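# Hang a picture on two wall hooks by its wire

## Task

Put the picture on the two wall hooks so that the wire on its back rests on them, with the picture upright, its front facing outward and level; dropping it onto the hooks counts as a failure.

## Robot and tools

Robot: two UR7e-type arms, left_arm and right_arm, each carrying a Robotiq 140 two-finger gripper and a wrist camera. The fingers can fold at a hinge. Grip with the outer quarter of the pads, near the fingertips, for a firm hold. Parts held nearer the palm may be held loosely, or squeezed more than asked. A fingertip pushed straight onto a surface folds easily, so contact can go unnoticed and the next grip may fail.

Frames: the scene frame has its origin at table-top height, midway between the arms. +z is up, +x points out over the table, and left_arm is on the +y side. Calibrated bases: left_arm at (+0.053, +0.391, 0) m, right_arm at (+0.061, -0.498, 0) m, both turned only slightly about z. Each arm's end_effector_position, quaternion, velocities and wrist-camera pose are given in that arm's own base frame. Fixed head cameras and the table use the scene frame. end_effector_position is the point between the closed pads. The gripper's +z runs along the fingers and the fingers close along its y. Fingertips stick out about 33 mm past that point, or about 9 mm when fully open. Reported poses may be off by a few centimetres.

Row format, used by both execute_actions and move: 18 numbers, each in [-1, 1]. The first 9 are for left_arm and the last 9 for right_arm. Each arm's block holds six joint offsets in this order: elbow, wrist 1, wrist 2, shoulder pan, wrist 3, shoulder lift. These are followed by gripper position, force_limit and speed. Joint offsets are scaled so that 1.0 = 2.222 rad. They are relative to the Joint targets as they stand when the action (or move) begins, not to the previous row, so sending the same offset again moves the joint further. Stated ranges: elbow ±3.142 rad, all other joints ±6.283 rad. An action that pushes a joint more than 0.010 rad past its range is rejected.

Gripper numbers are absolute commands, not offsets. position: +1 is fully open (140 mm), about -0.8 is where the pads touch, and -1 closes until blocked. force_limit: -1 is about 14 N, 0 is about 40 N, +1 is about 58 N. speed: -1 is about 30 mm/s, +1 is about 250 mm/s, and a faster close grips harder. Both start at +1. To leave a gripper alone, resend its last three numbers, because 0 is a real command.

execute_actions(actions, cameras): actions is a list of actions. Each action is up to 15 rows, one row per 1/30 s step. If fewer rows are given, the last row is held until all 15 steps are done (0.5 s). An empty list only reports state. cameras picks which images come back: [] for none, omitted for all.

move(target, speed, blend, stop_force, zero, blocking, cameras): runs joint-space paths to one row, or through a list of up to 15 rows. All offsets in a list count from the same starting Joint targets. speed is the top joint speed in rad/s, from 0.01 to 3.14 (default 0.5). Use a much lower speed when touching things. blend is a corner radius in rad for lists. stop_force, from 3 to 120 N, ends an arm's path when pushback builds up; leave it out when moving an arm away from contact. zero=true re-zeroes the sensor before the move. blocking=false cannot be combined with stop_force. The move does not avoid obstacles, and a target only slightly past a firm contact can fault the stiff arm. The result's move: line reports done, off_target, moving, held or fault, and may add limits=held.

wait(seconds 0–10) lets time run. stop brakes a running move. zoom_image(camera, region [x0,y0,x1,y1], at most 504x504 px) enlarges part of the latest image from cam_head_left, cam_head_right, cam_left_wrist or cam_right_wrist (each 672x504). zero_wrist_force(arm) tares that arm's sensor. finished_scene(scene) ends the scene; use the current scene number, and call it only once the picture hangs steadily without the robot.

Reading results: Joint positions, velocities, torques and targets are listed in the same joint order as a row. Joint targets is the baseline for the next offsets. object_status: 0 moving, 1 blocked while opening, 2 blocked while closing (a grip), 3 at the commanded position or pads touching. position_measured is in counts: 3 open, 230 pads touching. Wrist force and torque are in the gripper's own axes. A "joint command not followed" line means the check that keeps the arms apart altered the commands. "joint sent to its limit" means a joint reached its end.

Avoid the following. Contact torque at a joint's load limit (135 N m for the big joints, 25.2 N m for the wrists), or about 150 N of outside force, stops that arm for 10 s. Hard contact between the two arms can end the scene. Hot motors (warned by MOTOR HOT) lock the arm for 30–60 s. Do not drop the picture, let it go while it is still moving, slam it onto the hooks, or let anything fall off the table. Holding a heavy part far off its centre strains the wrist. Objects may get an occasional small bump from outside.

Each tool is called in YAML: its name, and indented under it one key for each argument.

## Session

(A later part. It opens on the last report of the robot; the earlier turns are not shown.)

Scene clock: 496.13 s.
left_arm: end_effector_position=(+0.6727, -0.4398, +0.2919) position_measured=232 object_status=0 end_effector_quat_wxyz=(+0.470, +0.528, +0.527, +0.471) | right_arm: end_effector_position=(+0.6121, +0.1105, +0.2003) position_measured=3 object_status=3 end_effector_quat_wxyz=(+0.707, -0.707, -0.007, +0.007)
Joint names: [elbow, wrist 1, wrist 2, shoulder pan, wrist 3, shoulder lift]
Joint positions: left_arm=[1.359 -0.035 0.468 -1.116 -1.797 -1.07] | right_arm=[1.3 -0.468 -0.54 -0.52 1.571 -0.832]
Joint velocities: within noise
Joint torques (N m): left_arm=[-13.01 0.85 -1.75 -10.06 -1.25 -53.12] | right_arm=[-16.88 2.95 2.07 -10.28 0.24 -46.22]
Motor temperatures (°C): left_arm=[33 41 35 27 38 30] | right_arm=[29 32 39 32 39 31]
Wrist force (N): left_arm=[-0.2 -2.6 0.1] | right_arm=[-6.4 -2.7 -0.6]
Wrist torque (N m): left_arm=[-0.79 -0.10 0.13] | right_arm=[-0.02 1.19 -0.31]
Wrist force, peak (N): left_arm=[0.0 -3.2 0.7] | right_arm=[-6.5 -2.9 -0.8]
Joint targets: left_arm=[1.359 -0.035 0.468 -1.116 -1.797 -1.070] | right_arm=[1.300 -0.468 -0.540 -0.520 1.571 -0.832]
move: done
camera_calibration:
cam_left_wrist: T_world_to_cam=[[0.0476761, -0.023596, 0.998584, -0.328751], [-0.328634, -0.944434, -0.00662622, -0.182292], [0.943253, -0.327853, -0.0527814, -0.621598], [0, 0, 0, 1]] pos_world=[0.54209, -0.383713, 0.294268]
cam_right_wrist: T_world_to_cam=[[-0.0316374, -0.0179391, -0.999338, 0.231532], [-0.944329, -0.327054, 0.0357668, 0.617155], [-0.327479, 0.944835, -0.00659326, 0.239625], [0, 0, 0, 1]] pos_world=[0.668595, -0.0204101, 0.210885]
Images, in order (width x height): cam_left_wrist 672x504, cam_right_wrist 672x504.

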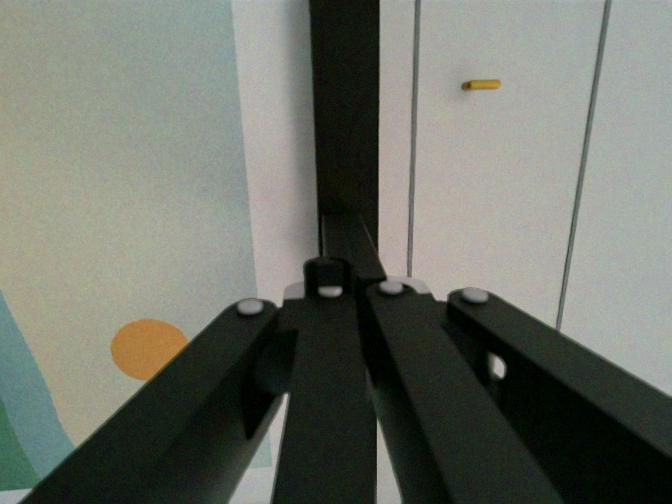

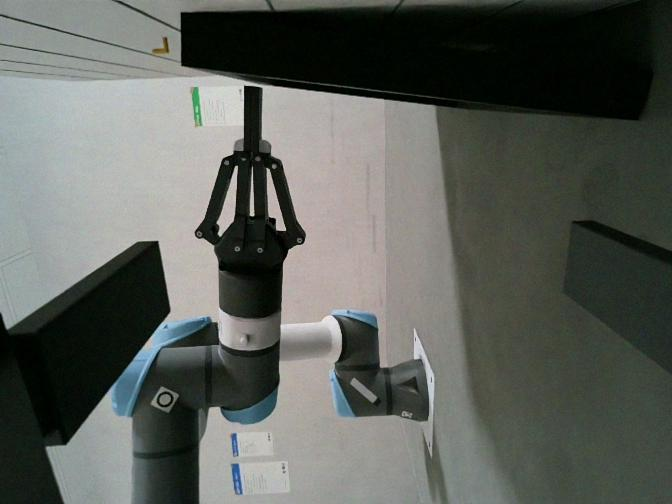

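move:
  target: [-0.0275,-0.0018,0.0203,0.0212,0.0102,0.0196,-1,0.2,-1,0,0,0,0,0,0,1,1,1]
  speed: 0.02
  stop_force: 4
  cameras: ["cam_left_wrist","cam_right_wrist"]

zoom_image:
  camera: "cam_right_wrist"
  region: [150, 0, 350, 150]

Scene clock: 515.87 s.
left_arm: end_effector_position=(+0.6773, -0.4399, +0.2915) position_measured=232 object_status=3 end_effector_quat_wxyz=(+0.471, +0.528, +0.527, +0.471) | right_arm: end_effector_position=(+0.6121, +0.1105, +0.2003) position_measured=3 object_status=3 end_effector_quat_wxyz=(+0.707, -0.707, -0.007, +0.007)
Joint names: [elbow, wrist 1, wrist 2, shoulder pan, wrist 3, shoulder lift]
Joint positions: left_arm=[1.349 -0.035 0.474 -1.109 -1.794 -1.063] | right_arm=[1.3 -0.468 -0.54 -0.52 1.571 -0.832]
Joint velocities: within noise
Joint torques (N m): left_arm=[-9.18 0.02 -1.67 -9.3 -1.53 -52.78] | right_arm=[-20.13 2.24 1.73 -10.96 -0.18 -46.71]
Motor temperatures (°C): left_arm=[33 41 35 27 38 30] | right_arm=[29 32 39 32 39 31]
Wrist force (N): left_arm=[0.4 -3.0 -3.2] | right_arm=[-6.3 -2.6 -0.8]
Wrist torque (N m): left_arm=[-0.87 -0.18 0.11] | right_arm=[0.01 1.18 -0.31]
Wrist force, peak (N): left_arm=[2.8 -2.5 -21.0] | right_arm=[-6.6 -2.5 -0.7]
Joint targets: left_arm=[1.349 -0.035 0.474 -1.109 -1.794 -1.063] | right_arm=[1.300 -0.468 -0.540 -0.520 1.571 -0.832]
move: contact (left_arm); left_arm: the elbow is farthest, 0.051 rad from its target
camera_calibration:
cam_left_wrist: T_world_to_cam=[[0.0478074, -0.0232118, 0.998587, -0.328397], [-0.32849, -0.944487, -0.00622777, -0.181096], [0.943297, -0.327728, -0.0527783, -0.625973], [0, 0, 0, 1]] pos_world=[0.54669, -0.383814, 0.293768]
cam_right_wrist: T_world_to_cam=[[-0.0316374, -0.0179391, -0.999338, 0.231532], [-0.944329, -0.327054, 0.0357668, 0.617155], [-0.327479, 0.944835, -0.00659326, 0.239625], [0, 0, 0, 1]] pos_world=[0.668595, -0.0204101, 0.210885]
Images, in order (width x height): cam_left_wrist 672x504, cam_right_wrist 672x504.

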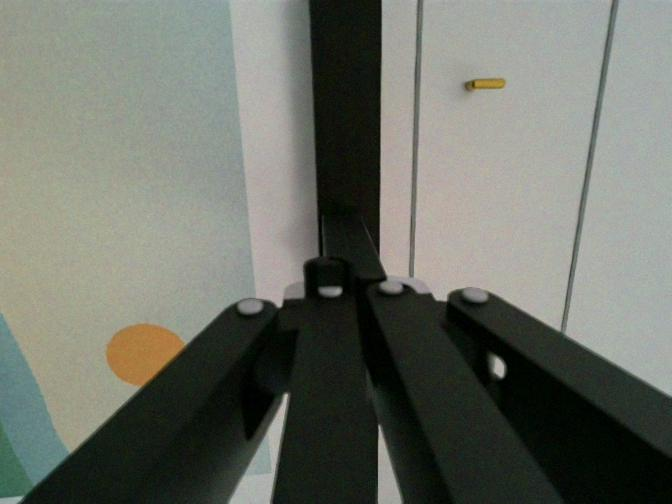

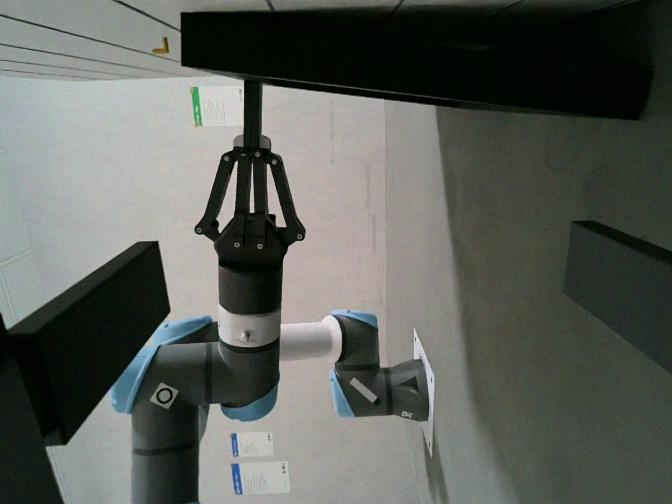

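Scaled by 2.520.

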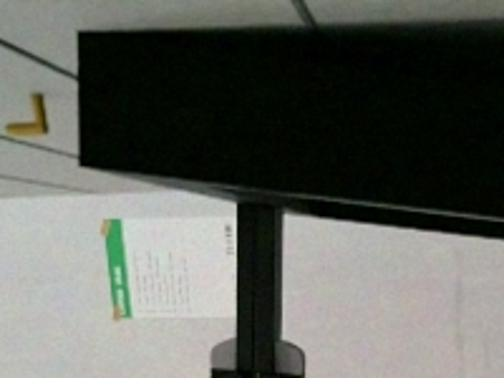

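move:
  target: [0.0063,0.0005,-0.0045,-0.005,-0.0027,-0.0045,-1,0.2,-1,0,0,0,0,0,0,1,1,1]
  speed: 0.05
  cameras: []

move:
  target: [0,0,0,0,0,0,-0.142,0.2,-0.5,0,0,0,0,0,0,1,1,1]
  cameras: []

move:
  target: [-0.0149,-0.0014,0.0116,0.0119,0.0062,0.0107,-0.142,0.2,-0.5,0,0,0,0,0,0,1,1,1]
  speed: 0.03
  stop_force: 5
  cameras: ["cam_left_wrist","cam_right_wrist"]

zoom_image:
  camera: "cam_right_wrist"
  region: [150, 0, 350, 150]

Scene clock: 542.80 s.
left_arm: end_effector_position=(+0.6702, -0.4401, +0.2921) position_measured=232 object_status=3 end_effector_quat_wxyz=(+0.471, +0.528, +0.527, +0.471) | right_arm: end_effector_position=(+0.6121, +0.1105, +0.2003) position_measured=3 object_status=3 end_effector_quat_wxyz=(+0.707, -0.707, -0.007, +0.007)
Joint names: [elbow, wrist 1, wrist 2, shoulder pan, wrist 3, shoulder lift]
Joint positions: left_arm=[1.364 -0.034 0.464 -1.12 -1.8 -1.074] | right_arm=[1.3 -0.468 -0.54 -0.52 1.571 -0.832]
Joint velocities: within noise
Joint torques (N m): left_arm=[-24.83 1.06 0.25 7.12 -0.36 -40.83] | right_arm=[-23.42 2.1 1.79 -10.12 -0.61 -46.37]
Motor temperatures (°C): left_arm=[33 41 35 27 38 30] | right_arm=[29 32 39 32 39 31]
Wrist force (N): left_arm=[0.2 -3.1 0.1] | right_arm=[-6.4 -2.7 -0.8]
Wrist torque (N m): left_arm=[-0.90 -0.20 0.11] | right_arm=[0.00 1.19 -0.30]
Wrist force, peak (N): left_arm=[0.2 -3.2 -3.4] | right_arm=[-6.5 -2.7 -0.9]
Joint targets: left_arm=[1.363 -0.034 0.464 -1.120 -1.800 -1.073] | right_arm=[1.300 -0.468 -0.540 -0.520 1.571 -0.832]
move: done
No camera images: "cameras" was empty.

Scene clock: 543.73 s.
left_arm: end_effector_position=(+0.6703, -0.4401, +0.2921) position_measured=147 object_status=0 end_effector_quat_wxyz=(+0.471, +0.528, +0.527, +0.471) | right_arm: end_effector_position=(+0.6121, +0.1105, +0.2003) position_measured=3 object_status=3 end_effector_quat_wxyz=(+0.707, -0.707, -0.007, +0.007)
Joint names: [elbow, wrist 1, wrist 2, shoulder pan, wrist 3, shoulder lift]
Joint positions: left_arm=[1.363 -0.034 0.464 -1.12 -1.8 -1.073] | right_arm=[1.3 -0.468 -0.54 -0.52 1.571 -0.832]
Joint velocities: within noise
Joint torques (N m): left_arm=[-32.15 -1.11 0.92 11.7 1.78 -38.35] | right_arm=[-23.18 1.97 1.45 -10.35 -0.62 -45.04]
Motor temperatures (°C): left_arm=[33 41 35 27 38 30] | right_arm=[29 32 39 32 39 31]
Wrist force (N): left_arm=[0.0 -2.6 0.3] | right_arm=[-6.3 -2.7 -0.8]
Wrist torque (N m): left_arm=[-0.81 -0.14 0.11] | right_arm=[0.01 1.17 -0.30]
Wrist force, peak (N): left_arm=[0.0 -3.2 0.2] | right_arm=[-6.4 -2.7 -0.8]
Joint targets: left_arm=[1.363 -0.034 0.464 -1.120 -1.800 -1.073] | right_arm=[1.300 -0.468 -0.540 -0.520 1.571 -0.832]
move: done
No camera images: "cameras" was empty.

Scene clock: 545.90 s.
left_arm: end_effector_position=(+0.6869, -0.4402, +0.2904) position_measured=147 object_status=3 end_effector_quat_wxyz=(+0.471, +0.528, +0.527, +0.471) | right_arm: end_effector_position=(+0.6121, +0.1105, +0.2003) position_measured=3 object_status=3 end_effector_quat_wxyz=(+0.707, -0.707, -0.007, +0.007)
Joint names: [elbow, wrist 1, wrist 2, shoulder pan, wrist 3, shoulder lift]
Joint positions: left_arm=[1.33 -0.037 0.49 -1.093 -1.786 -1.05] | right_arm=[1.3 -0.468 -0.54 -0.52 1.571 -0.832]
Joint velocities: within noise
Joint torques (N m): left_arm=[-9.67 1.03 -1.79 -10.56 -1.36 -54.4] | right_arm=[-25.15 1.77 1.61 -10.54 -0.72 -46.15]
Motor temperatures (°C): left_arm=[33 41 35 27 38 30] | right_arm=[29 32 39 32 39 31]
Wrist force (N): left_arm=[-0.4 -2.9 0.1] | right_arm=[-6.2 -2.6 -0.8]
Wrist torque (N m): left_arm=[-0.83 -0.07 0.13] | right_arm=[0.01 1.14 -0.31]
Wrist force, peak (N): left_arm=[-0.1 -3.3 0.2] | right_arm=[-6.4 -2.8 -0.8]
Joint targets: left_arm=[1.330 -0.037 0.490 -1.093 -1.786 -1.050] | right_arm=[1.300 -0.468 -0.540 -0.520 1.571 -0.832]
move: done
camera_calibration:
cam_left_wrist: T_world_to_cam=[[0.0478578, -0.0227474, 0.998595, -0.327619], [-0.329358, -0.944188, -0.00572353, -0.177656], [0.942992, -0.328621, -0.0526788, -0.635451], [0, 0, 0, 1]] pos_world=[0.556391, -0.384015, 0.292667]
cam_right_wrist: T_world_to_cam=[[-0.0316374, -0.0179391, -0.999338, 0.231532], [-0.944329, -0.327054, 0.0357668, 0.617155], [-0.327479, 0.944835, -0.00659326, 0.239625], [0, 0, 0, 1]] pos_world=[0.668595, -0.0204101, 0.210885]
Images, in order (width x height): cam_left_wrist 672x504, cam_right_wrist 672x504.

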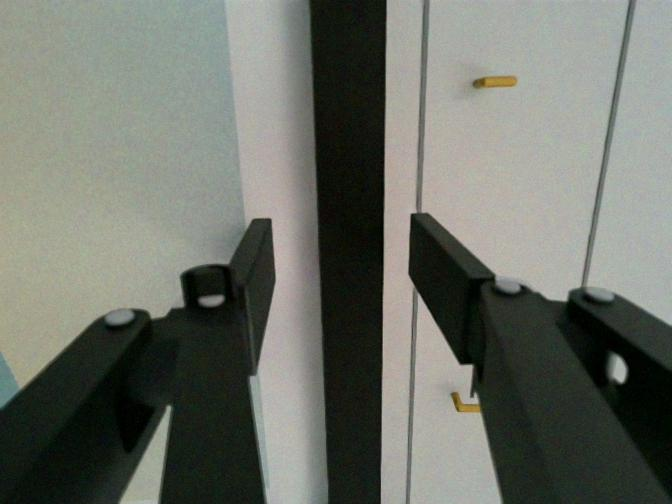

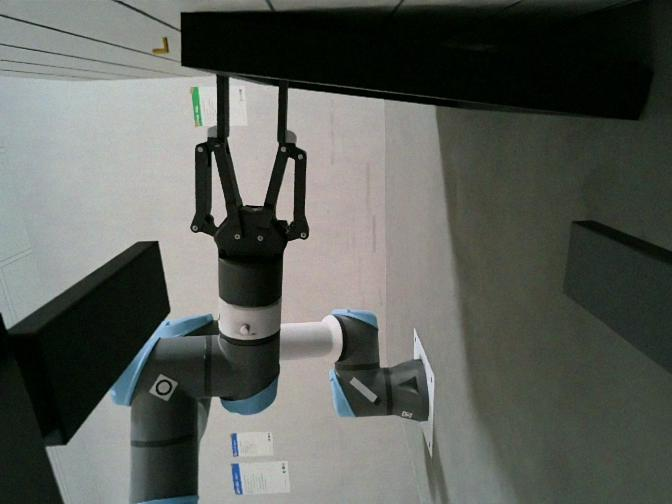

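Scaled by 2.520.

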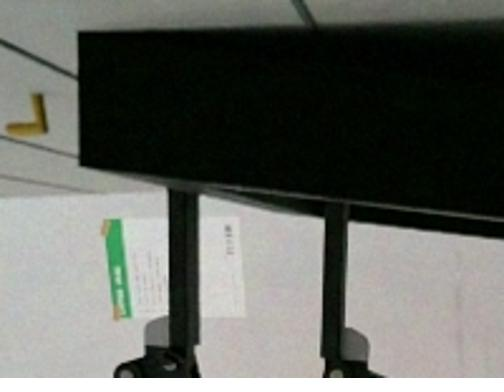

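move:
  target: [0,0,0,0,0,0,-1,0.4,-1,0,0,0,0,0,0,1,1,1]
  cameras: ["cam_left_wrist","cam_right_wrist"]

wait:
  seconds: 1
  cameras: []

Scene clock: 550.53 s.
left_arm: end_effector_position=(+0.6869, -0.4402, +0.2908) position_measured=195 object_status=0 end_effector_quat_wxyz=(+0.471, +0.528, +0.528, +0.471) | right_arm: end_effector_position=(+0.6121, +0.1105, +0.2003) position_measured=3 object_status=3 end_effector_quat_wxyz=(+0.707, -0.707, -0.007, +0.007)
Joint names: [elbow, wrist 1, wrist 2, shoulder pan, wrist 3, shoulder lift]
Joint positions: left_arm=[1.33 -0.037 0.49 -1.093 -1.786 -1.05] | right_arm=[1.3 -0.468 -0.54 -0.52 1.571 -0.832]
Joint velocities: within noise
Joint torques (N m): left_arm=[18.41 11.46 7.36 1.54 -1.35 26.04] | right_arm=[-28.8 1.19 1.44 -10.51 -0.63 -45.45]
Motor temperatures (°C): left_arm=[33 41 35 27 38 30] | right_arm=[29 32 39 32 39 31]
Wrist force (N): left_arm=[-0.2 76.4 -28.6] | right_arm=[-6.5 -2.6 -0.6]
Wrist torque (N m): left_arm=[-3.62 -0.07 0.27] | right_arm=[0.01 1.21 -0.31]
Wrist force, peak (N): left_arm=[-0.1 76.8 -27.8] | right_arm=[-6.5 -2.8 -0.6]
Joint targets: left_arm=[1.330 -0.037 0.490 -1.093 -1.786 -1.050] | right_arm=[1.300 -0.468 -0.540 -0.520 1.571 -0.832]
move: done
camera_calibration:
cam_left_wrist: T_world_to_cam=[[0.0475239, -0.0222021, 0.998623, -0.327525], [-0.329242, -0.94423, -0.00532433, -0.177886], [0.943049, -0.328536, -0.0521834, -0.635486], [0, 0, 0, 1]] pos_world=[0.556292, -0.384017, 0.292966]
cam_right_wrist: T_world_to_cam=[[-0.0316374, -0.0179391, -0.999338, 0.231532], [-0.944329, -0.327054, 0.0357668, 0.617155], [-0.327479, 0.944835, -0.00659326, 0.239625], [0, 0, 0, 1]] pos_world=[0.668595, -0.0204101, 0.210885]
Images, in order (width x height): cam_left_wrist 672x504, cam_right_wrist 672x504.

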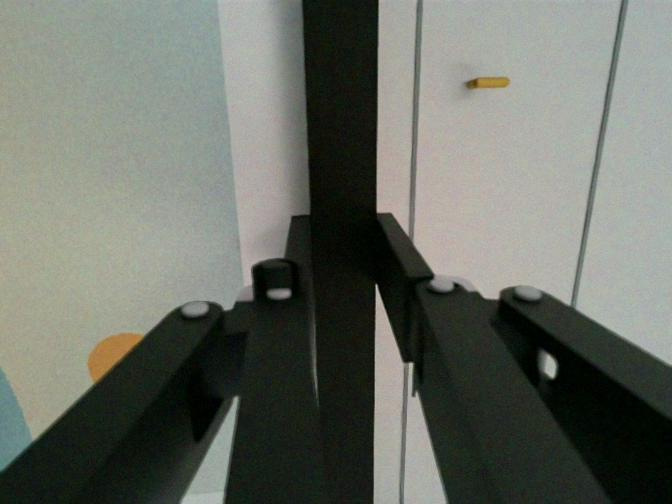

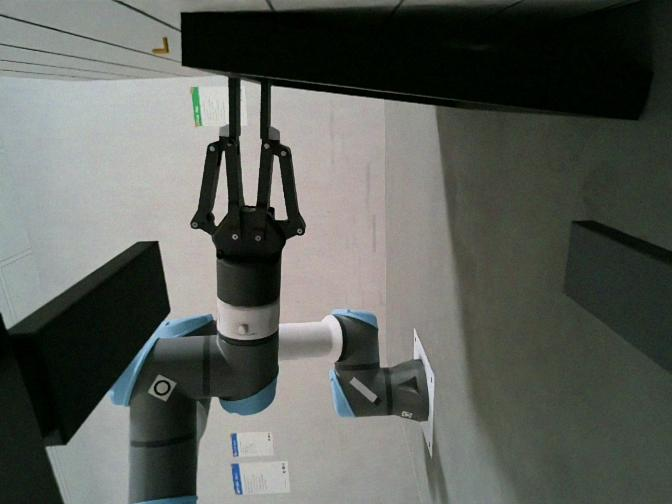

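Scene clock: 551.53 s.
left_arm: end_effector_position=(+0.6869, -0.4402, +0.2904) position_measured=195 object_status=2 end_effector_quat_wxyz=(+0.471, +0.528, +0.527, +0.471) | right_arm: end_effector_position=(+0.6121, +0.1105, +0.2003) position_measured=3 object_status=3 end_effector_quat_wxyz=(+0.707, -0.707, -0.007, +0.007)
Joint names: [elbow, wrist 1, wrist 2, shoulder pan, wrist 3, shoulder lift]
Joint positions: left_arm=[1.33 -0.037 0.49 -1.093 -1.786 -1.05] | right_arm=[1.3 -0.468 -0.54 -0.52 1.571 -0.832]
Joint velocities: within noise
Joint torques (N m): left_arm=[33.71 12.21 8.21 19.21 -1.28 33.59] | right_arm=[-28.57 1.29 1.38 -11.16 -0.83 -45.81]
Motor temperatures (°C): left_arm=[33 41 35 27 38 30] | right_arm=[29 32 39 32 39 31]
Wrist force (N): left_arm=[1.0 87.8 -32.7] | right_arm=[-6.3 -2.7 -0.7]
Wrist torque (N m): left_arm=[-3.96 -0.11 0.24] | right_arm=[-0.01 1.18 -0.31]
Wrist force, peak (N): left_arm=[0.7 88.0 -32.9] | right_arm=[-6.5 -2.7 -0.8]
Joint targets: left_arm=[1.330 -0.037 0.490 -1.093 -1.786 -1.050] | right_arm=[1.300 -0.468 -0.540 -0.520 1.571 -0.832]
Tool commands: left_gripper/position=-1.0 left_gripper/force_limit=+0.4 left_gripper/speed=-1.0 right_gripper/position=+1.0 right_gripper/force_limit=+1.0 right_gripper/speed=+1.0
wait: 1.00 s; at rest by 0.17 s
No camera images: "cameras" was empty.

move:
  target: [0.0029,-0.0041,0,0,0,0.0012,-1,0.4,-1,0,0,0,0,0,0,1,1,1]
  speed: 0.02
  cameras: []

Scene clock: 560.17 s.
left_arm: end_effector_position=(+0.6871, -0.4402, +0.2940) position_measured=195 object_status=2 end_effector_quat_wxyz=(+0.473, +0.525, +0.528, +0.471) | right_arm: end_effector_position=(+0.6121, +0.1105, +0.2003) position_measured=3 object_status=3 end_effector_quat_wxyz=(+0.707, -0.707, -0.007, +0.007)
Joint names: [elbow, wrist 1, wrist 2, shoulder pan, wrist 3, shoulder lift]
Joint positions: left_arm=[1.327 -0.038 0.488 -1.094 -1.786 -1.052] | right_arm=[1.3 -0.468 -0.54 -0.52 1.571 -0.832]
Joint velocities: within noise
Joint torques (N m): left_arm=[-19.34 -0.95 -0.42 0.11 0.12 -46.49] | right_arm=[-29.24 0.95 1.41 -10.75 -0.78 -46.68]
Motor temperatures (°C): left_arm=[33 41 35 27 38 30] | right_arm=[29 32 39 32 39 31]
Wrist force (N): left_arm=[-0.6 -8.5 -5.7] | right_arm=[-6.2 -2.6 -0.6]
Wrist torque (N m): left_arm=[-0.79 -0.13 0.16] | right_arm=[0.01 1.15 -0.30]
Wrist force, peak (N): left_arm=[7.8 116.7 -71.5] | right_arm=[-6.6 -2.8 -0.6]
Joint targets: left_arm=[1.327 -0.038 0.488 -1.094 -1.786 -1.052] | right_arm=[1.300 -0.468 -0.540 -0.520 1.571 -0.832]
Tool commands: left_gripper/position=-1.0 left_gripper/force_limit=+0.403922 left_gripper/speed=-1.0 right_gripper/position=+1.0 right_gripper/force_limit=+1.0 right_gripper/speed=+1.0
FORCE FAULT: contact force on the left arm reached its limit, and that arm stopped. The contact can be on any part of that arm, not only on its tool. That arm's remaining commands of this call were not run. That arm is still stopped at the end of this call. That arm stays stopped for about 10 more seconds. Until then a move that you send moves the other arm only, and its call returns only when the move has ended. Once the stop has ended, the next robot result says so. If the stop ends while you think or write, that arm runs what you send next, counted from new Joint targets: where its joints stand when the stop ends. While its stop runs, that arm takes no new command, but its gripper still runs the gripper command that each later call begins with. Until it ends, the stop uses up actions while you think or wait. An arm that is not stopped still takes commands.
move: fault (left_arm)
No camera images: "cameras" was empty.

wait:
  seconds: 1
  cameras: []

move:
  target: [-0.0103,0.0254,-0.004,-0.0045,-0.0027,-0.0101,-1,0.4,-1,0,0,0,0,0,0,1,1,1]
  speed: 0.03

Scene clock: 585.07 s.
left_arm: end_effector_position=(+0.6871, -0.4402, +0.2940) position_measured=195 object_status=2 end_effector_quat_wxyz=(+0.473, +0.525, +0.528, +0.471) | right_arm: end_effector_position=(+0.6121, +0.1105, +0.2003) position_measured=3 object_status=3 end_effector_quat_wxyz=(+0.707, -0.707, -0.007, +0.007)
Joint names: [elbow, wrist 1, wrist 2, shoulder pan, wrist 3, shoulder lift]
Joint positions: left_arm=[1.327 -0.038 0.488 -1.094 -1.786 -1.052] | right_arm=[1.3 -0.468 -0.54 -0.52 1.571 -0.832]
Joint velocities: within noise
Joint torques (N m): left_arm=[-20.74 -0.11 -0.34 0.78 0.19 -46.64] | right_arm=[-29.4 -0.22 1.02 -10.27 -0.76 -45.57]
Motor temperatures (°C): left_arm=[33 41 35 27 38 30] | right_arm=[29 32 39 32 39 31]
Wrist force (N): left_arm=[-0.6 -9.1 -5.1] | right_arm=[-6.3 -2.7 -0.5]
Wrist torque (N m): left_arm=[-0.83 -0.17 0.17] | right_arm=[-0.02 1.16 -0.31]
Wrist force, peak (N): left_arm=[-0.5 -9.2 -5.7] | right_arm=[-6.7 -2.5 -0.8]
Joint targets: left_arm=[1.327 -0.038 0.488 -1.094 -1.786 -1.052] | right_arm=[1.300 -0.468 -0.540 -0.520 1.571 -0.832]
Tool commands: left_gripper/position=-1.0 left_gripper/force_limit=+0.403922 left_gripper/speed=-1.0 right_gripper/position=+1.0 right_gripper/force_limit=+1.0 right_gripper/speed=+1.0
FORCE FAULT, CONTINUED: the left arm's stop, for the force fault that an earlier result reported, is over. The rest of the stop counts as 19 of the actions that you can send in this scene. During its stop the left arm's controller moved it back a little. That arm's target is now where it stood when the stop ended, not its last command. That arm accepts commands again.
wait: 1.00 s; at rest from the start
No camera images: "cameras" was empty.

Scene clock: 587.20 s.
left_arm: end_effector_position=(+0.6803, -0.4395, +0.3153) position_measured=195 object_status=2 end_effector_quat_wxyz=(+0.471, +0.527, +0.528, +0.471) | right_arm: end_effector_position=(+0.6121, +0.1105, +0.2003) position_measured=3 object_status=3 end_effector_quat_wxyz=(+0.707, -0.707, -0.007, +0.007)
Joint names: [elbow, wrist 1, wrist 2, shoulder pan, wrist 3, shoulder lift]
Joint positions: left_arm=[1.304 0.019 0.479 -1.104 -1.792 -1.075] | right_arm=[1.3 -0.468 -0.54 -0.52 1.571 -0.832]
Joint velocities: within noise
Joint torques (N m): left_arm=[-27.6 -2.74 -1.77 -5.9 -1.23 -48.02] | right_arm=[-28.23 -0.43 0.85 -11.38 -0.77 -46.28]
Motor temperatures (°C): left_arm=[33 41 35 27 38 30] | right_arm=[29 32 39 32 39 31]
Wrist force (N): left_arm=[0.1 -10.2 0.8] | right_arm=[-6.4 -2.4 -0.8]
Wrist torque (N m): left_arm=[-0.74 -0.19 0.15] | right_arm=[0.03 1.20 -0.30]
Wrist force, peak (N): left_arm=[0.2 -10.4 1.2] | right_arm=[-6.6 -2.7 -0.7]
Joint targets: left_arm=[1.304 0.018 0.479 -1.104 -1.792 -1.074] | right_arm=[1.300 -0.468 -0.540 -0.520 1.571 -0.832]
move: done
camera_calibration:
cam_left_wrist: T_world_to_cam=[[0.047582, -0.022052, 0.998624, -0.351639], [-0.328129, -0.944619, -0.00522487, -0.180155], [0.943434, -0.327429, -0.0521827, -0.627571], [0, 0, 0, 1]] pos_world=[0.54969, -0.383417, 0.317465]
cam_right_wrist: T_world_to_cam=[[-0.0316374, -0.0179391, -0.999338, 0.231532], [-0.944329, -0.327054, 0.0357668, 0.617155], [-0.327479, 0.944835, -0.00659326, 0.239625], [0, 0, 0, 1]] pos_world=[0.668595, -0.0204101, 0.210885]

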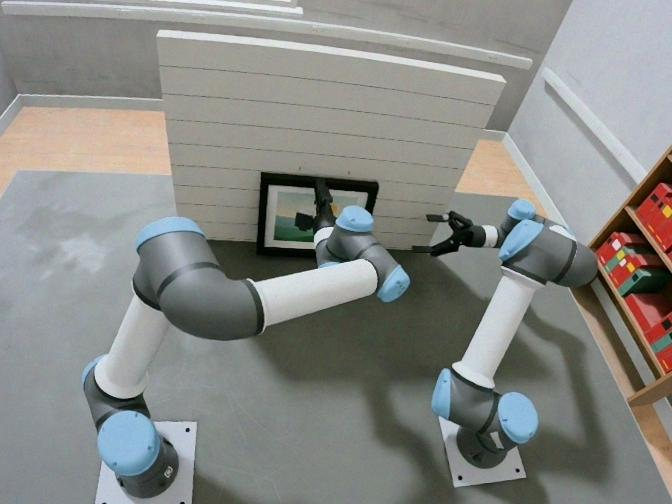

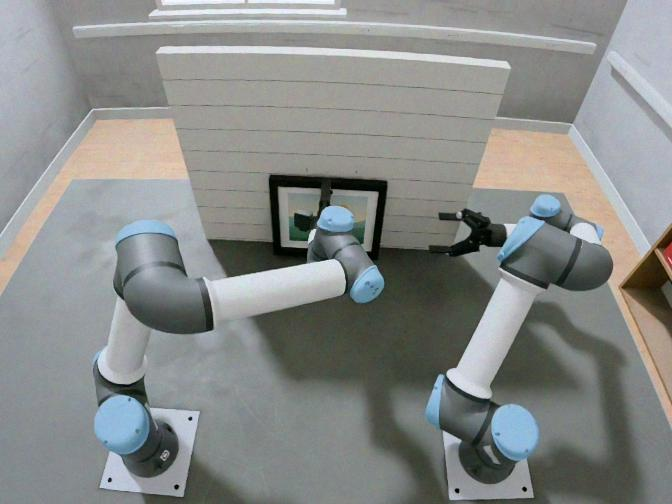

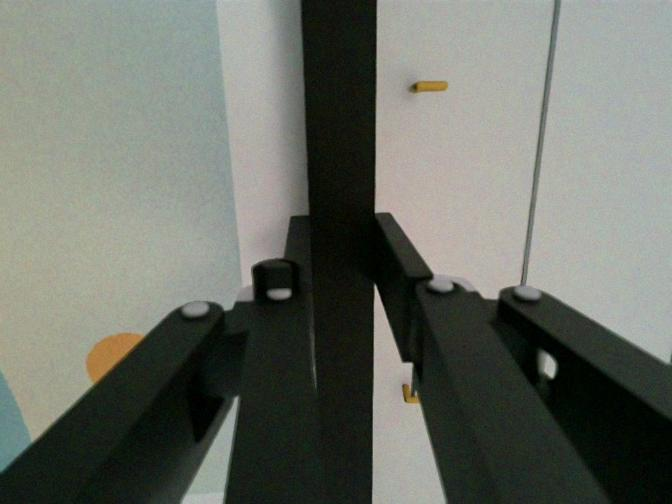

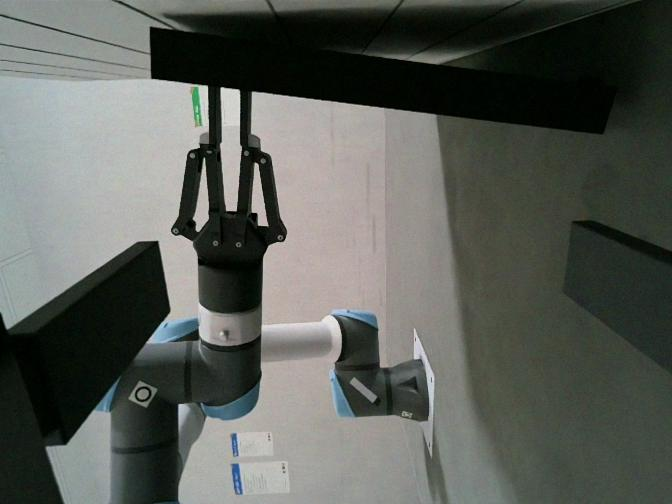

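move:
  target: [0.0278,0.0658,-0.0593,-0.0621,-0.0446,-0.0527,-1,0.4,-1,0,0,0,0,0,0,1,1,1]
  speed: 0.12

zoom_image:
  camera: "cam_right_wrist"
  region: [80, 50, 500, 250]

Scene clock: 595.80 s.
left_arm: end_effector_position=(+0.6003, -0.4398, +0.3600) position_measured=195 object_status=2 end_effector_quat_wxyz=(+0.471, +0.527, +0.528, +0.471) | right_arm: end_effector_position=(+0.6121, +0.1105, +0.2003) position_measured=3 object_status=3 end_effector_quat_wxyz=(+0.707, -0.707, -0.007, +0.007)
Joint names: [elbow, wrist 1, wrist 2, shoulder pan, wrist 3, shoulder lift]
Joint positions: left_arm=[1.366 0.165 0.347 -1.242 -1.891 -1.192] | right_arm=[1.3 -0.468 -0.54 -0.52 1.571 -0.832]
Joint velocities: within noise
Joint torques (N m): left_arm=[-36.13 -1.36 0.17 11.63 1.82 -37.18] | right_arm=[-28.6 -0.76 0.53 -10.73 -0.71 -44.8]
Motor temperatures (°C): left_arm=[33 41 35 27 38 30] | right_arm=[29 32 39 32 39 31]
Wrist force (N): left_arm=[-0.2 -9.5 1.1] | right_arm=[-6.4 -2.6 -0.6]
Wrist torque (N m): left_arm=[-0.64 -0.18 0.17] | right_arm=[0.01 1.19 -0.31]
Wrist force, peak (N): left_arm=[0.0 -10.9 2.8] | right_arm=[-6.6 -2.6 -0.9]
Joint targets: left_arm=[1.366 0.165 0.347 -1.242 -1.891 -1.192] | right_arm=[1.300 -0.468 -0.540 -0.520 1.571 -0.832]
move: done
camera_calibration:
cam_left_wrist: T_world_to_cam=[[0.0476326, -0.0222052, 0.998618, -0.392658], [-0.328644, -0.944439, -0.0053246, -0.206107], [0.943252, -0.327937, -0.0522837, -0.549931], [0, 0, 0, 1]] pos_world=[0.469691, -0.383717, 0.362266]
cam_right_wrist: T_world_to_cam=[[-0.0316374, -0.0179391, -0.999338, 0.231532], [-0.944329, -0.327054, 0.0357668, 0.617155], [-0.327479, 0.944835, -0.00659326, 0.239625], [0, 0, 0, 1]] pos_world=[0.668595, -0.0204101, 0.210885]

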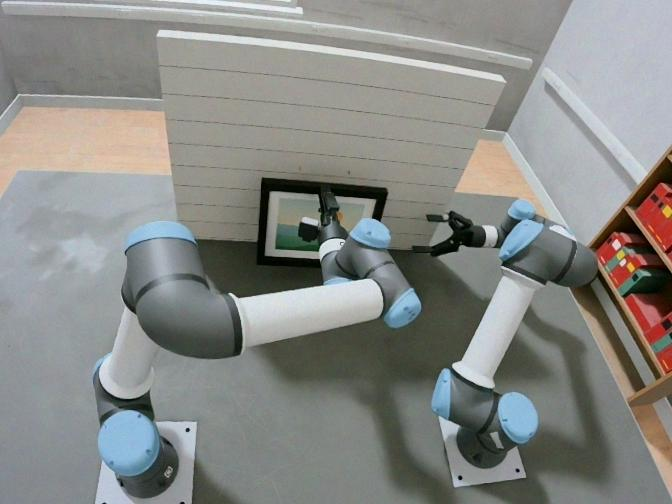

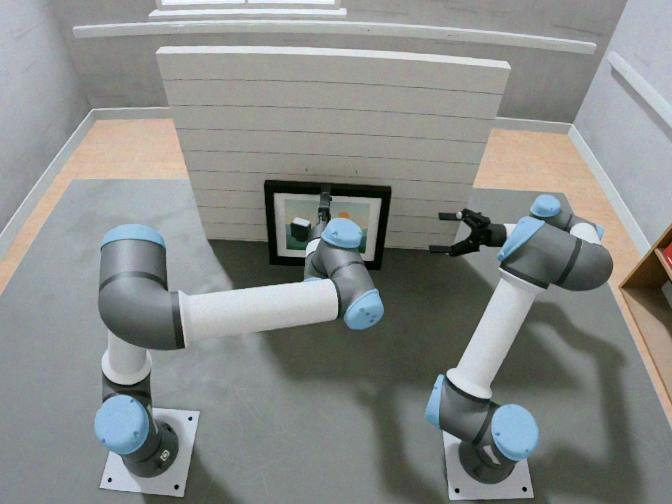

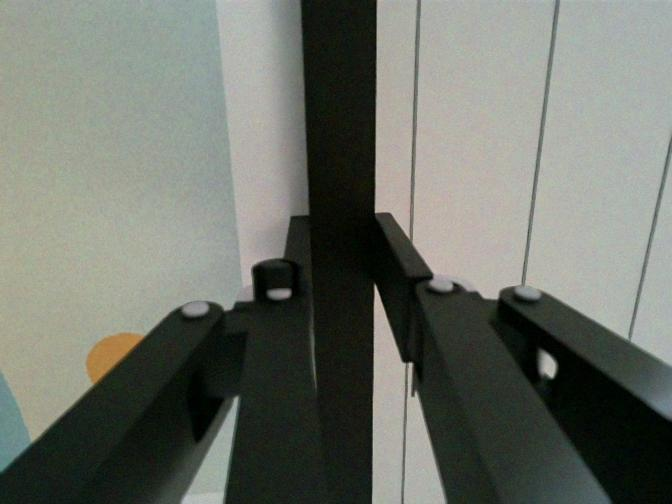

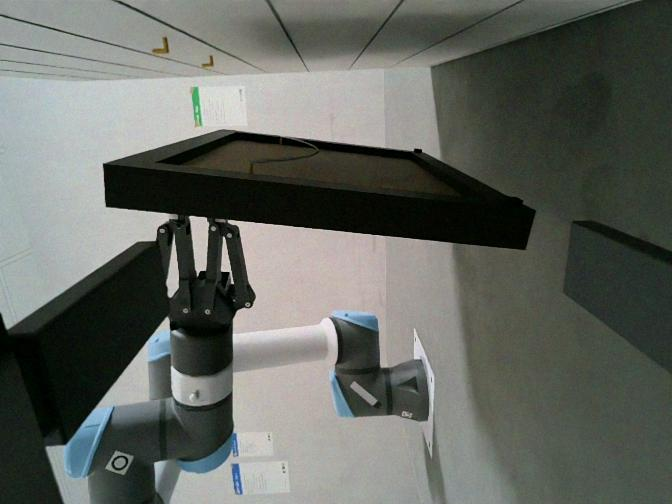

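Scaled by 1.200.

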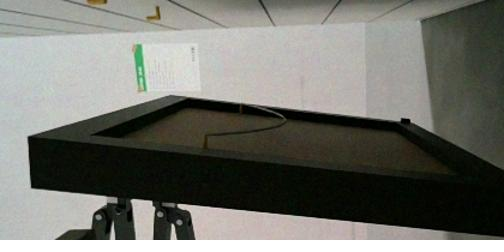

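zoom_image:
  camera: "cam_right_wrist"
  region: [150, 110, 350, 200]

zoom_image:
  camera: "cam_right_wrist"
  region: [380, 110, 560, 260]

zoom_image:
  camera: "cam_right_wrist"
  region: [100, 120, 540, 260]

Scaled by 2.520.

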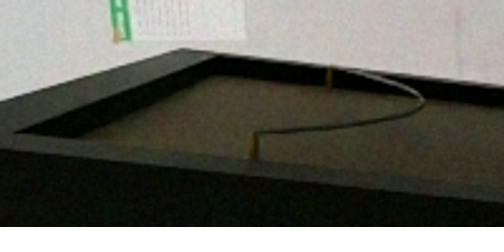

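Scaled by 2.800.

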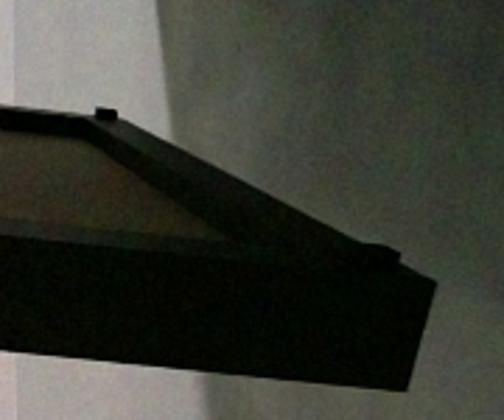

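Scaled by 1.145.

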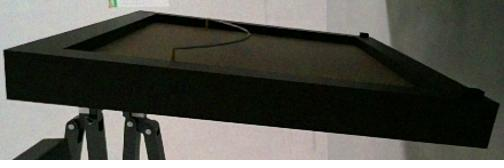

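move:
  target: [-0.1513,0.0149,0.0041,0.0123,0.1441,-0.0161,-1,0.4,-1,0,0,0,0,0,0,1,1,1]
  speed: 0.15

zoom_image:
  camera: "cam_head_right"
  region: [230, 80, 430, 230]

Scene clock: 699.67 s.
left_arm: end_effector_position=(+0.6203, -0.4477, +0.5402) position_measured=195 object_status=2 end_effector_quat_wxyz=(+0.500, +0.500, +0.500, +0.500) | right_arm: end_effector_position=(+0.6121, +0.1105, +0.2003) position_measured=3 object_status=3 end_effector_quat_wxyz=(+0.707, -0.707, -0.007, +0.007)
Joint names: [elbow, wrist 1, wrist 2, shoulder pan, wrist 3, shoulder lift]
Joint positions: left_arm=[1.029 0.198 0.356 -1.214 -1.571 -1.227] | right_arm=[1.3 -0.468 -0.54 -0.52 1.571 -0.832]
Joint velocities: within noise
Joint torques (N m): left_arm=[-12.45 -2.45 1.09 -0.19 -1.46 -37.03] | right_arm=[-28.07 -1.31 0.33 -10.22 -0.9 -46.08]
Motor temperatures (°C): left_arm=[33 41 35 27 38 30] | right_arm=[29 32 39 31 39 32]
Wrist force (N): left_arm=[0.2 -9.2 0.5] | right_arm=[-6.5 -2.5 -0.8]
Wrist torque (N m): left_arm=[-0.65 -0.19 0.15] | right_arm=[0.04 1.22 -0.31]
Wrist force, peak (N): left_arm=[0.2 -11.3 0.5] | right_arm=[-6.6 -2.8 -0.8]
Joint targets: left_arm=[1.030 0.198 0.356 -1.214 -1.571 -1.227] | right_arm=[1.300 -0.468 -0.540 -0.520 1.571 -0.832]
move: done
camera_calibration:
cam_left_wrist: T_world_to_cam=[[-0.0657456, -0.0220975, 0.997592, -0.502719], [-0.325833, -0.944476, -0.0423947, -0.187751], [0.943139, -0.327835, 0.0548951, -0.619768], [0, 0, 0, 1]] pos_world=[0.490301, -0.391617, 0.527571]
cam_right_wrist: T_world_to_cam=[[-0.0316374, -0.0179391, -0.999338, 0.231532], [-0.944329, -0.327054, 0.0357668, 0.617155], [-0.327479, 0.944835, -0.00659326, 0.239625], [0, 0, 0, 1]] pos_world=[0.668595, -0.0204101, 0.210885]

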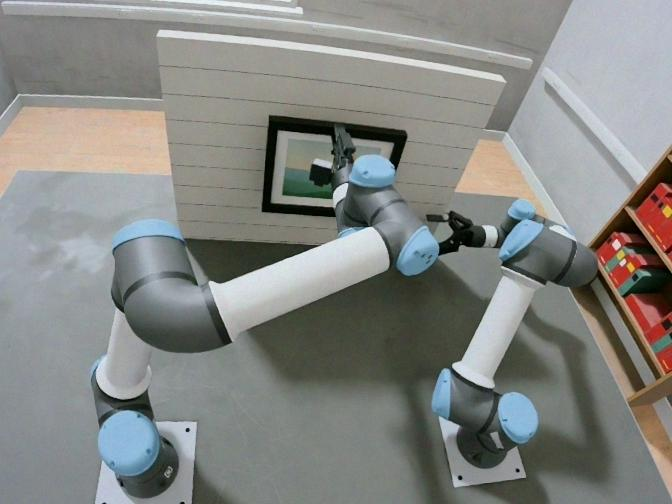

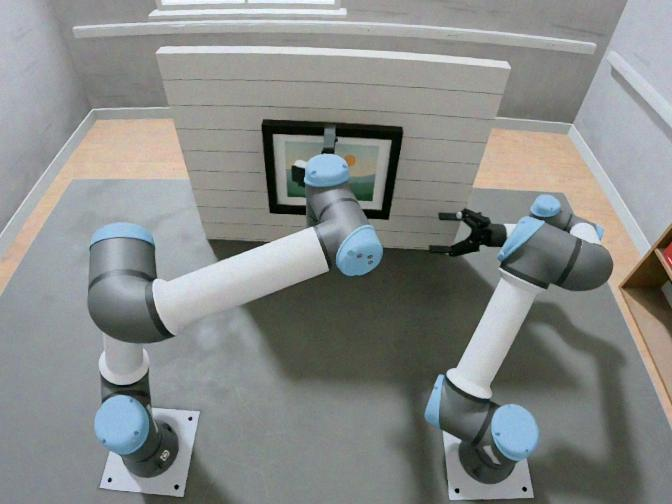

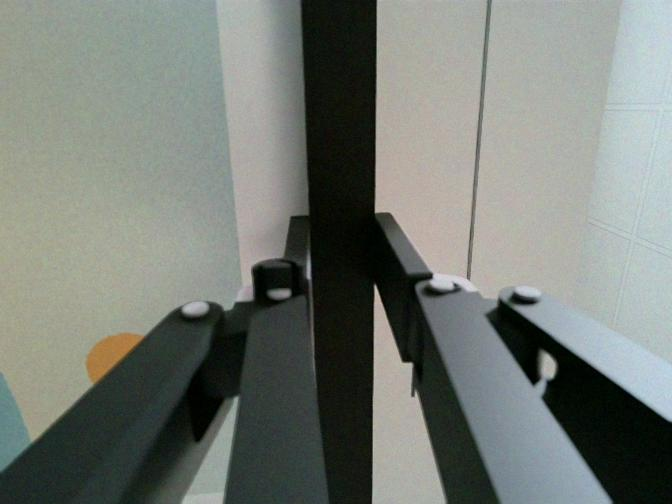

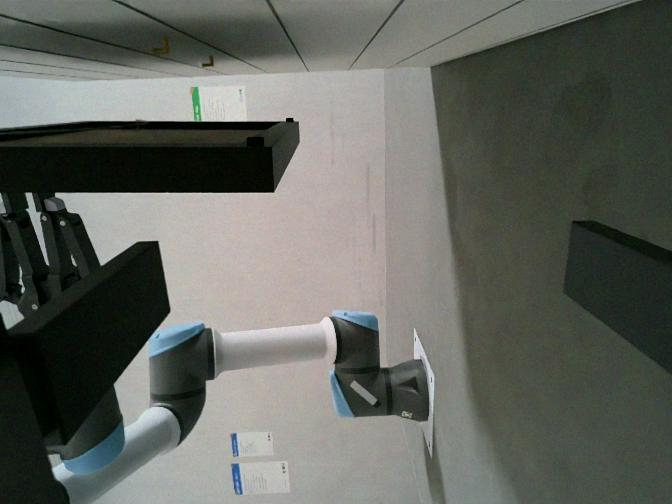

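Scaled by 2.520.

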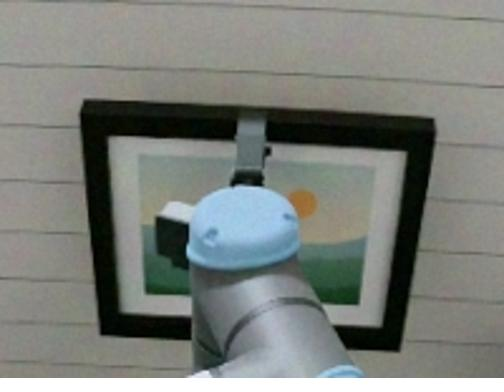

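move:
  target: [-0.0242,-0.0282,0.0351,0.0347,0.0255,0.0243,-1,0.4,-1,0,0,0,0,0,0,1,1,1]
  speed: 0.06
  cameras: ["cam_right_wrist","cam_head_right"]

zoom_image:
  camera: "cam_right_wrist"
  region: [0, 0, 336, 200]

Scene clock: 719.60 s.
left_arm: end_effector_position=(+0.6655, -0.4478, +0.5401) position_measured=195 object_status=2 end_effector_quat_wxyz=(+0.507, +0.493, +0.493, +0.507) end_effector_velocity=(-0.002, +0.001, +0.001) end_effector_angular_velocity=(-0.001, +0.001, +0.002) | right_arm: end_effector_position=(+0.6121, +0.1105, +0.2003) position_measured=3 object_status=3 end_effector_quat_wxyz=(+0.707, -0.707, -0.007, +0.007)
Joint names: [elbow, wrist 1, wrist 2, shoulder pan, wrist 3, shoulder lift]
Joint positions: left_arm=[0.975 0.135 0.435 -1.137 -1.514 -1.173] | right_arm=[1.3 -0.468 -0.54 -0.52 1.571 -0.832]
Joint velocities: left_arm=[0.001 0.005 -0.006 -0.004 -0.004 -0.003] | right_arm=[within noise]
Joint torques (N m): left_arm=[-13.11 -0.75 -0.96 -9.53 -1.41 -54.24] | right_arm=[-27.98 -1.56 0.25 -9.3 -1.02 -45.9]
Motor temperatures (°C): left_arm=[33 41 35 27 38 30] | right_arm=[29 32 39 31 39 32]
Wrist force (N): left_arm=[-0.3 -9.8 -0.2] | right_arm=[-6.3 -2.7 -0.6]
Wrist torque (N m): left_arm=[-0.57 -0.17 0.15] | right_arm=[-0.03 1.16 -0.31]
Wrist force, peak (N): left_arm=[0.0 -10.6 0.2] | right_arm=[-6.5 -2.8 -0.7]
Joint targets: left_arm=[0.976 0.135 0.434 -1.137 -1.514 -1.173] | right_arm=[1.300 -0.468 -0.540 -0.520 1.571 -0.832]
move: done
camera_calibration:
cam_right_wrist: T_world_to_cam=[[-0.0316374, -0.0179391, -0.999338, 0.231532], [-0.944329, -0.327054, 0.0357668, 0.617155], [-0.327479, 0.944835, -0.00659326, 0.239625], [0, 0, 0, 1]] pos_world=[0.668595, -0.0204101, 0.210885]
Images, in order (width x height): cam_head_right 672x504, cam_right_wrist 672x504.

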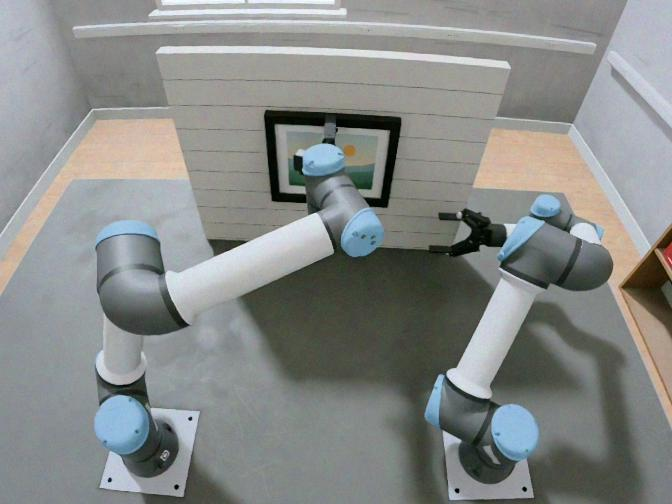

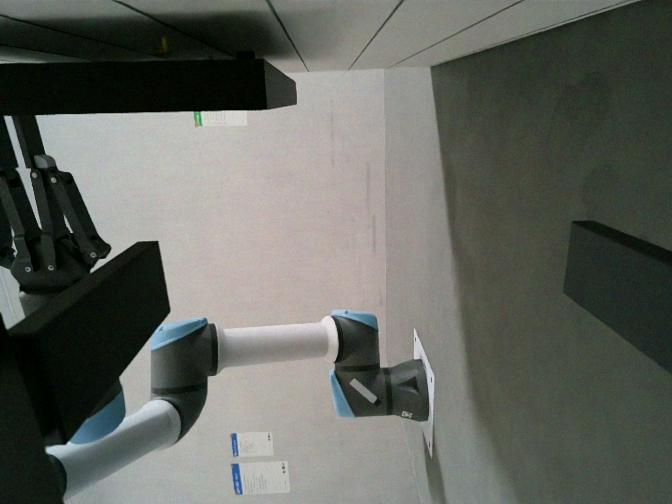

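Scaled by 1.500.

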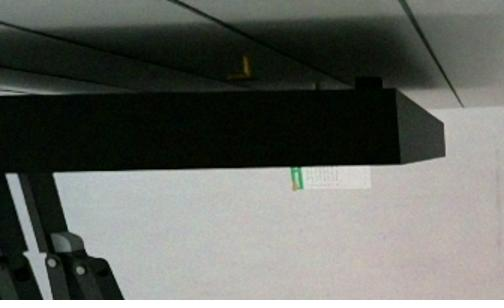

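move:
  target: [-0.0462,0.0180,0.0248,0.0249,-0.0033,0.0311,-1,0.4,-1,0,0,0,0,0,0,1,1,1]
  speed: 0.02
  stop_force: 5
  cameras: ["cam_right_wrist","cam_head_right"]

zoom_image:
  camera: "cam_right_wrist"
  region: [0, 0, 336, 200]

Scene clock: 735.93 s.
left_arm: end_effector_position=(+0.6848, -0.4484, +0.5406) position_measured=195 object_status=2 end_effector_quat_wxyz=(+0.507, +0.493, +0.493, +0.507) | right_arm: end_effector_position=(+0.6121, +0.1105, +0.2003) position_measured=3 object_status=3 end_effector_quat_wxyz=(+0.707, -0.707, -0.007, +0.007)
Joint names: [elbow, wrist 1, wrist 2, shoulder pan, wrist 3, shoulder lift]
Joint positions: left_arm=[0.919 0.157 0.465 -1.106 -1.518 -1.135] | right_arm=[1.3 -0.468 -0.54 -0.52 1.571 -0.832]
Joint velocities: within noise
Joint torques (N m): left_arm=[-13.14 -3.39 -0.64 -7.91 1.61 -53.79] | right_arm=[-29.04 -1.45 0.04 -9.96 -0.94 -46.42]
Motor temperatures (°C): left_arm=[33 41 35 27 38 30] | right_arm=[29 32 39 31 39 32]
Wrist force (N): left_arm=[0.7 -6.9 -5.8] | right_arm=[-6.3 -2.7 -1.0]
Wrist torque (N m): left_arm=[-0.29 -0.30 0.12] | right_arm=[-0.02 1.17 -0.31]
Wrist force, peak (N): left_arm=[-0.5 -7.9 -7.0] | right_arm=[-6.7 -2.8 -0.8]
Joint targets: left_arm=[0.919 0.157 0.465 -1.106 -1.518 -1.135] | right_arm=[1.300 -0.468 -0.540 -0.520 1.571 -0.832]
move: contact (left_arm); left_arm: the elbow is farthest, 0.045 rad from its target
camera_calibration:
cam_right_wrist: T_world_to_cam=[[-0.0316374, -0.0179391, -0.999338, 0.231532], [-0.944329, -0.327054, 0.0357668, 0.617155], [-0.327479, 0.944835, -0.00659326, 0.239625], [0, 0, 0, 1]] pos_world=[0.668595, -0.0204101, 0.210885]
Images, in order (width x height): cam_head_right 672x504, cam_right_wrist 672x504.

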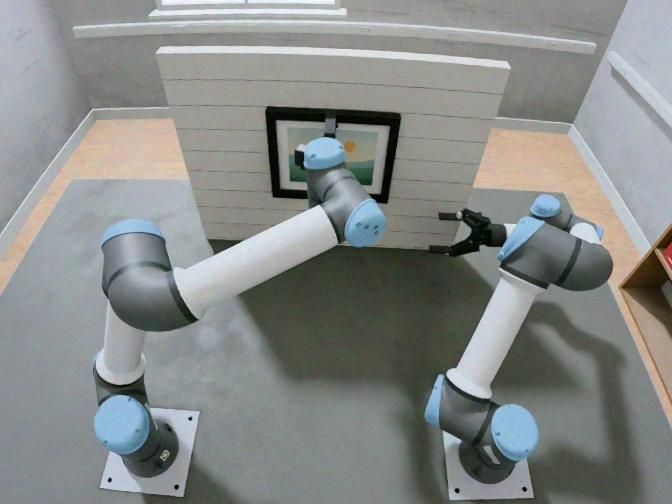

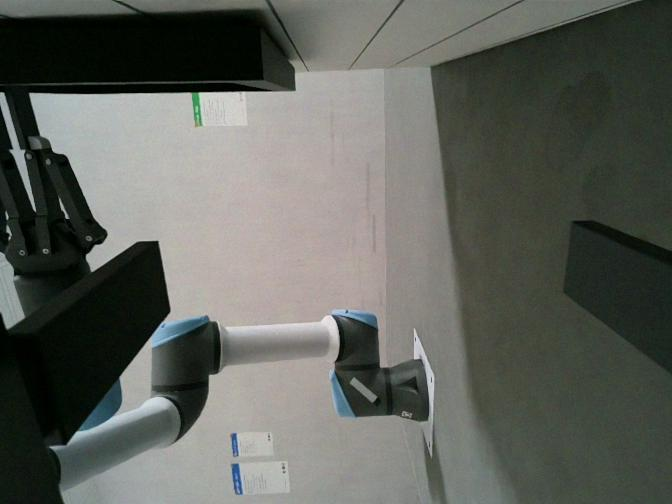

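Scaled by 1.500.

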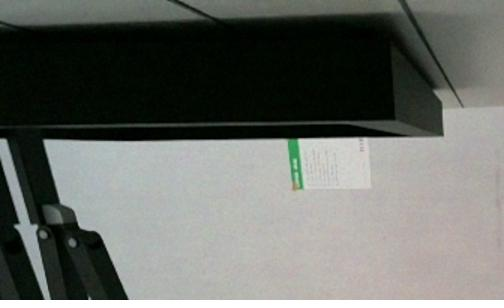

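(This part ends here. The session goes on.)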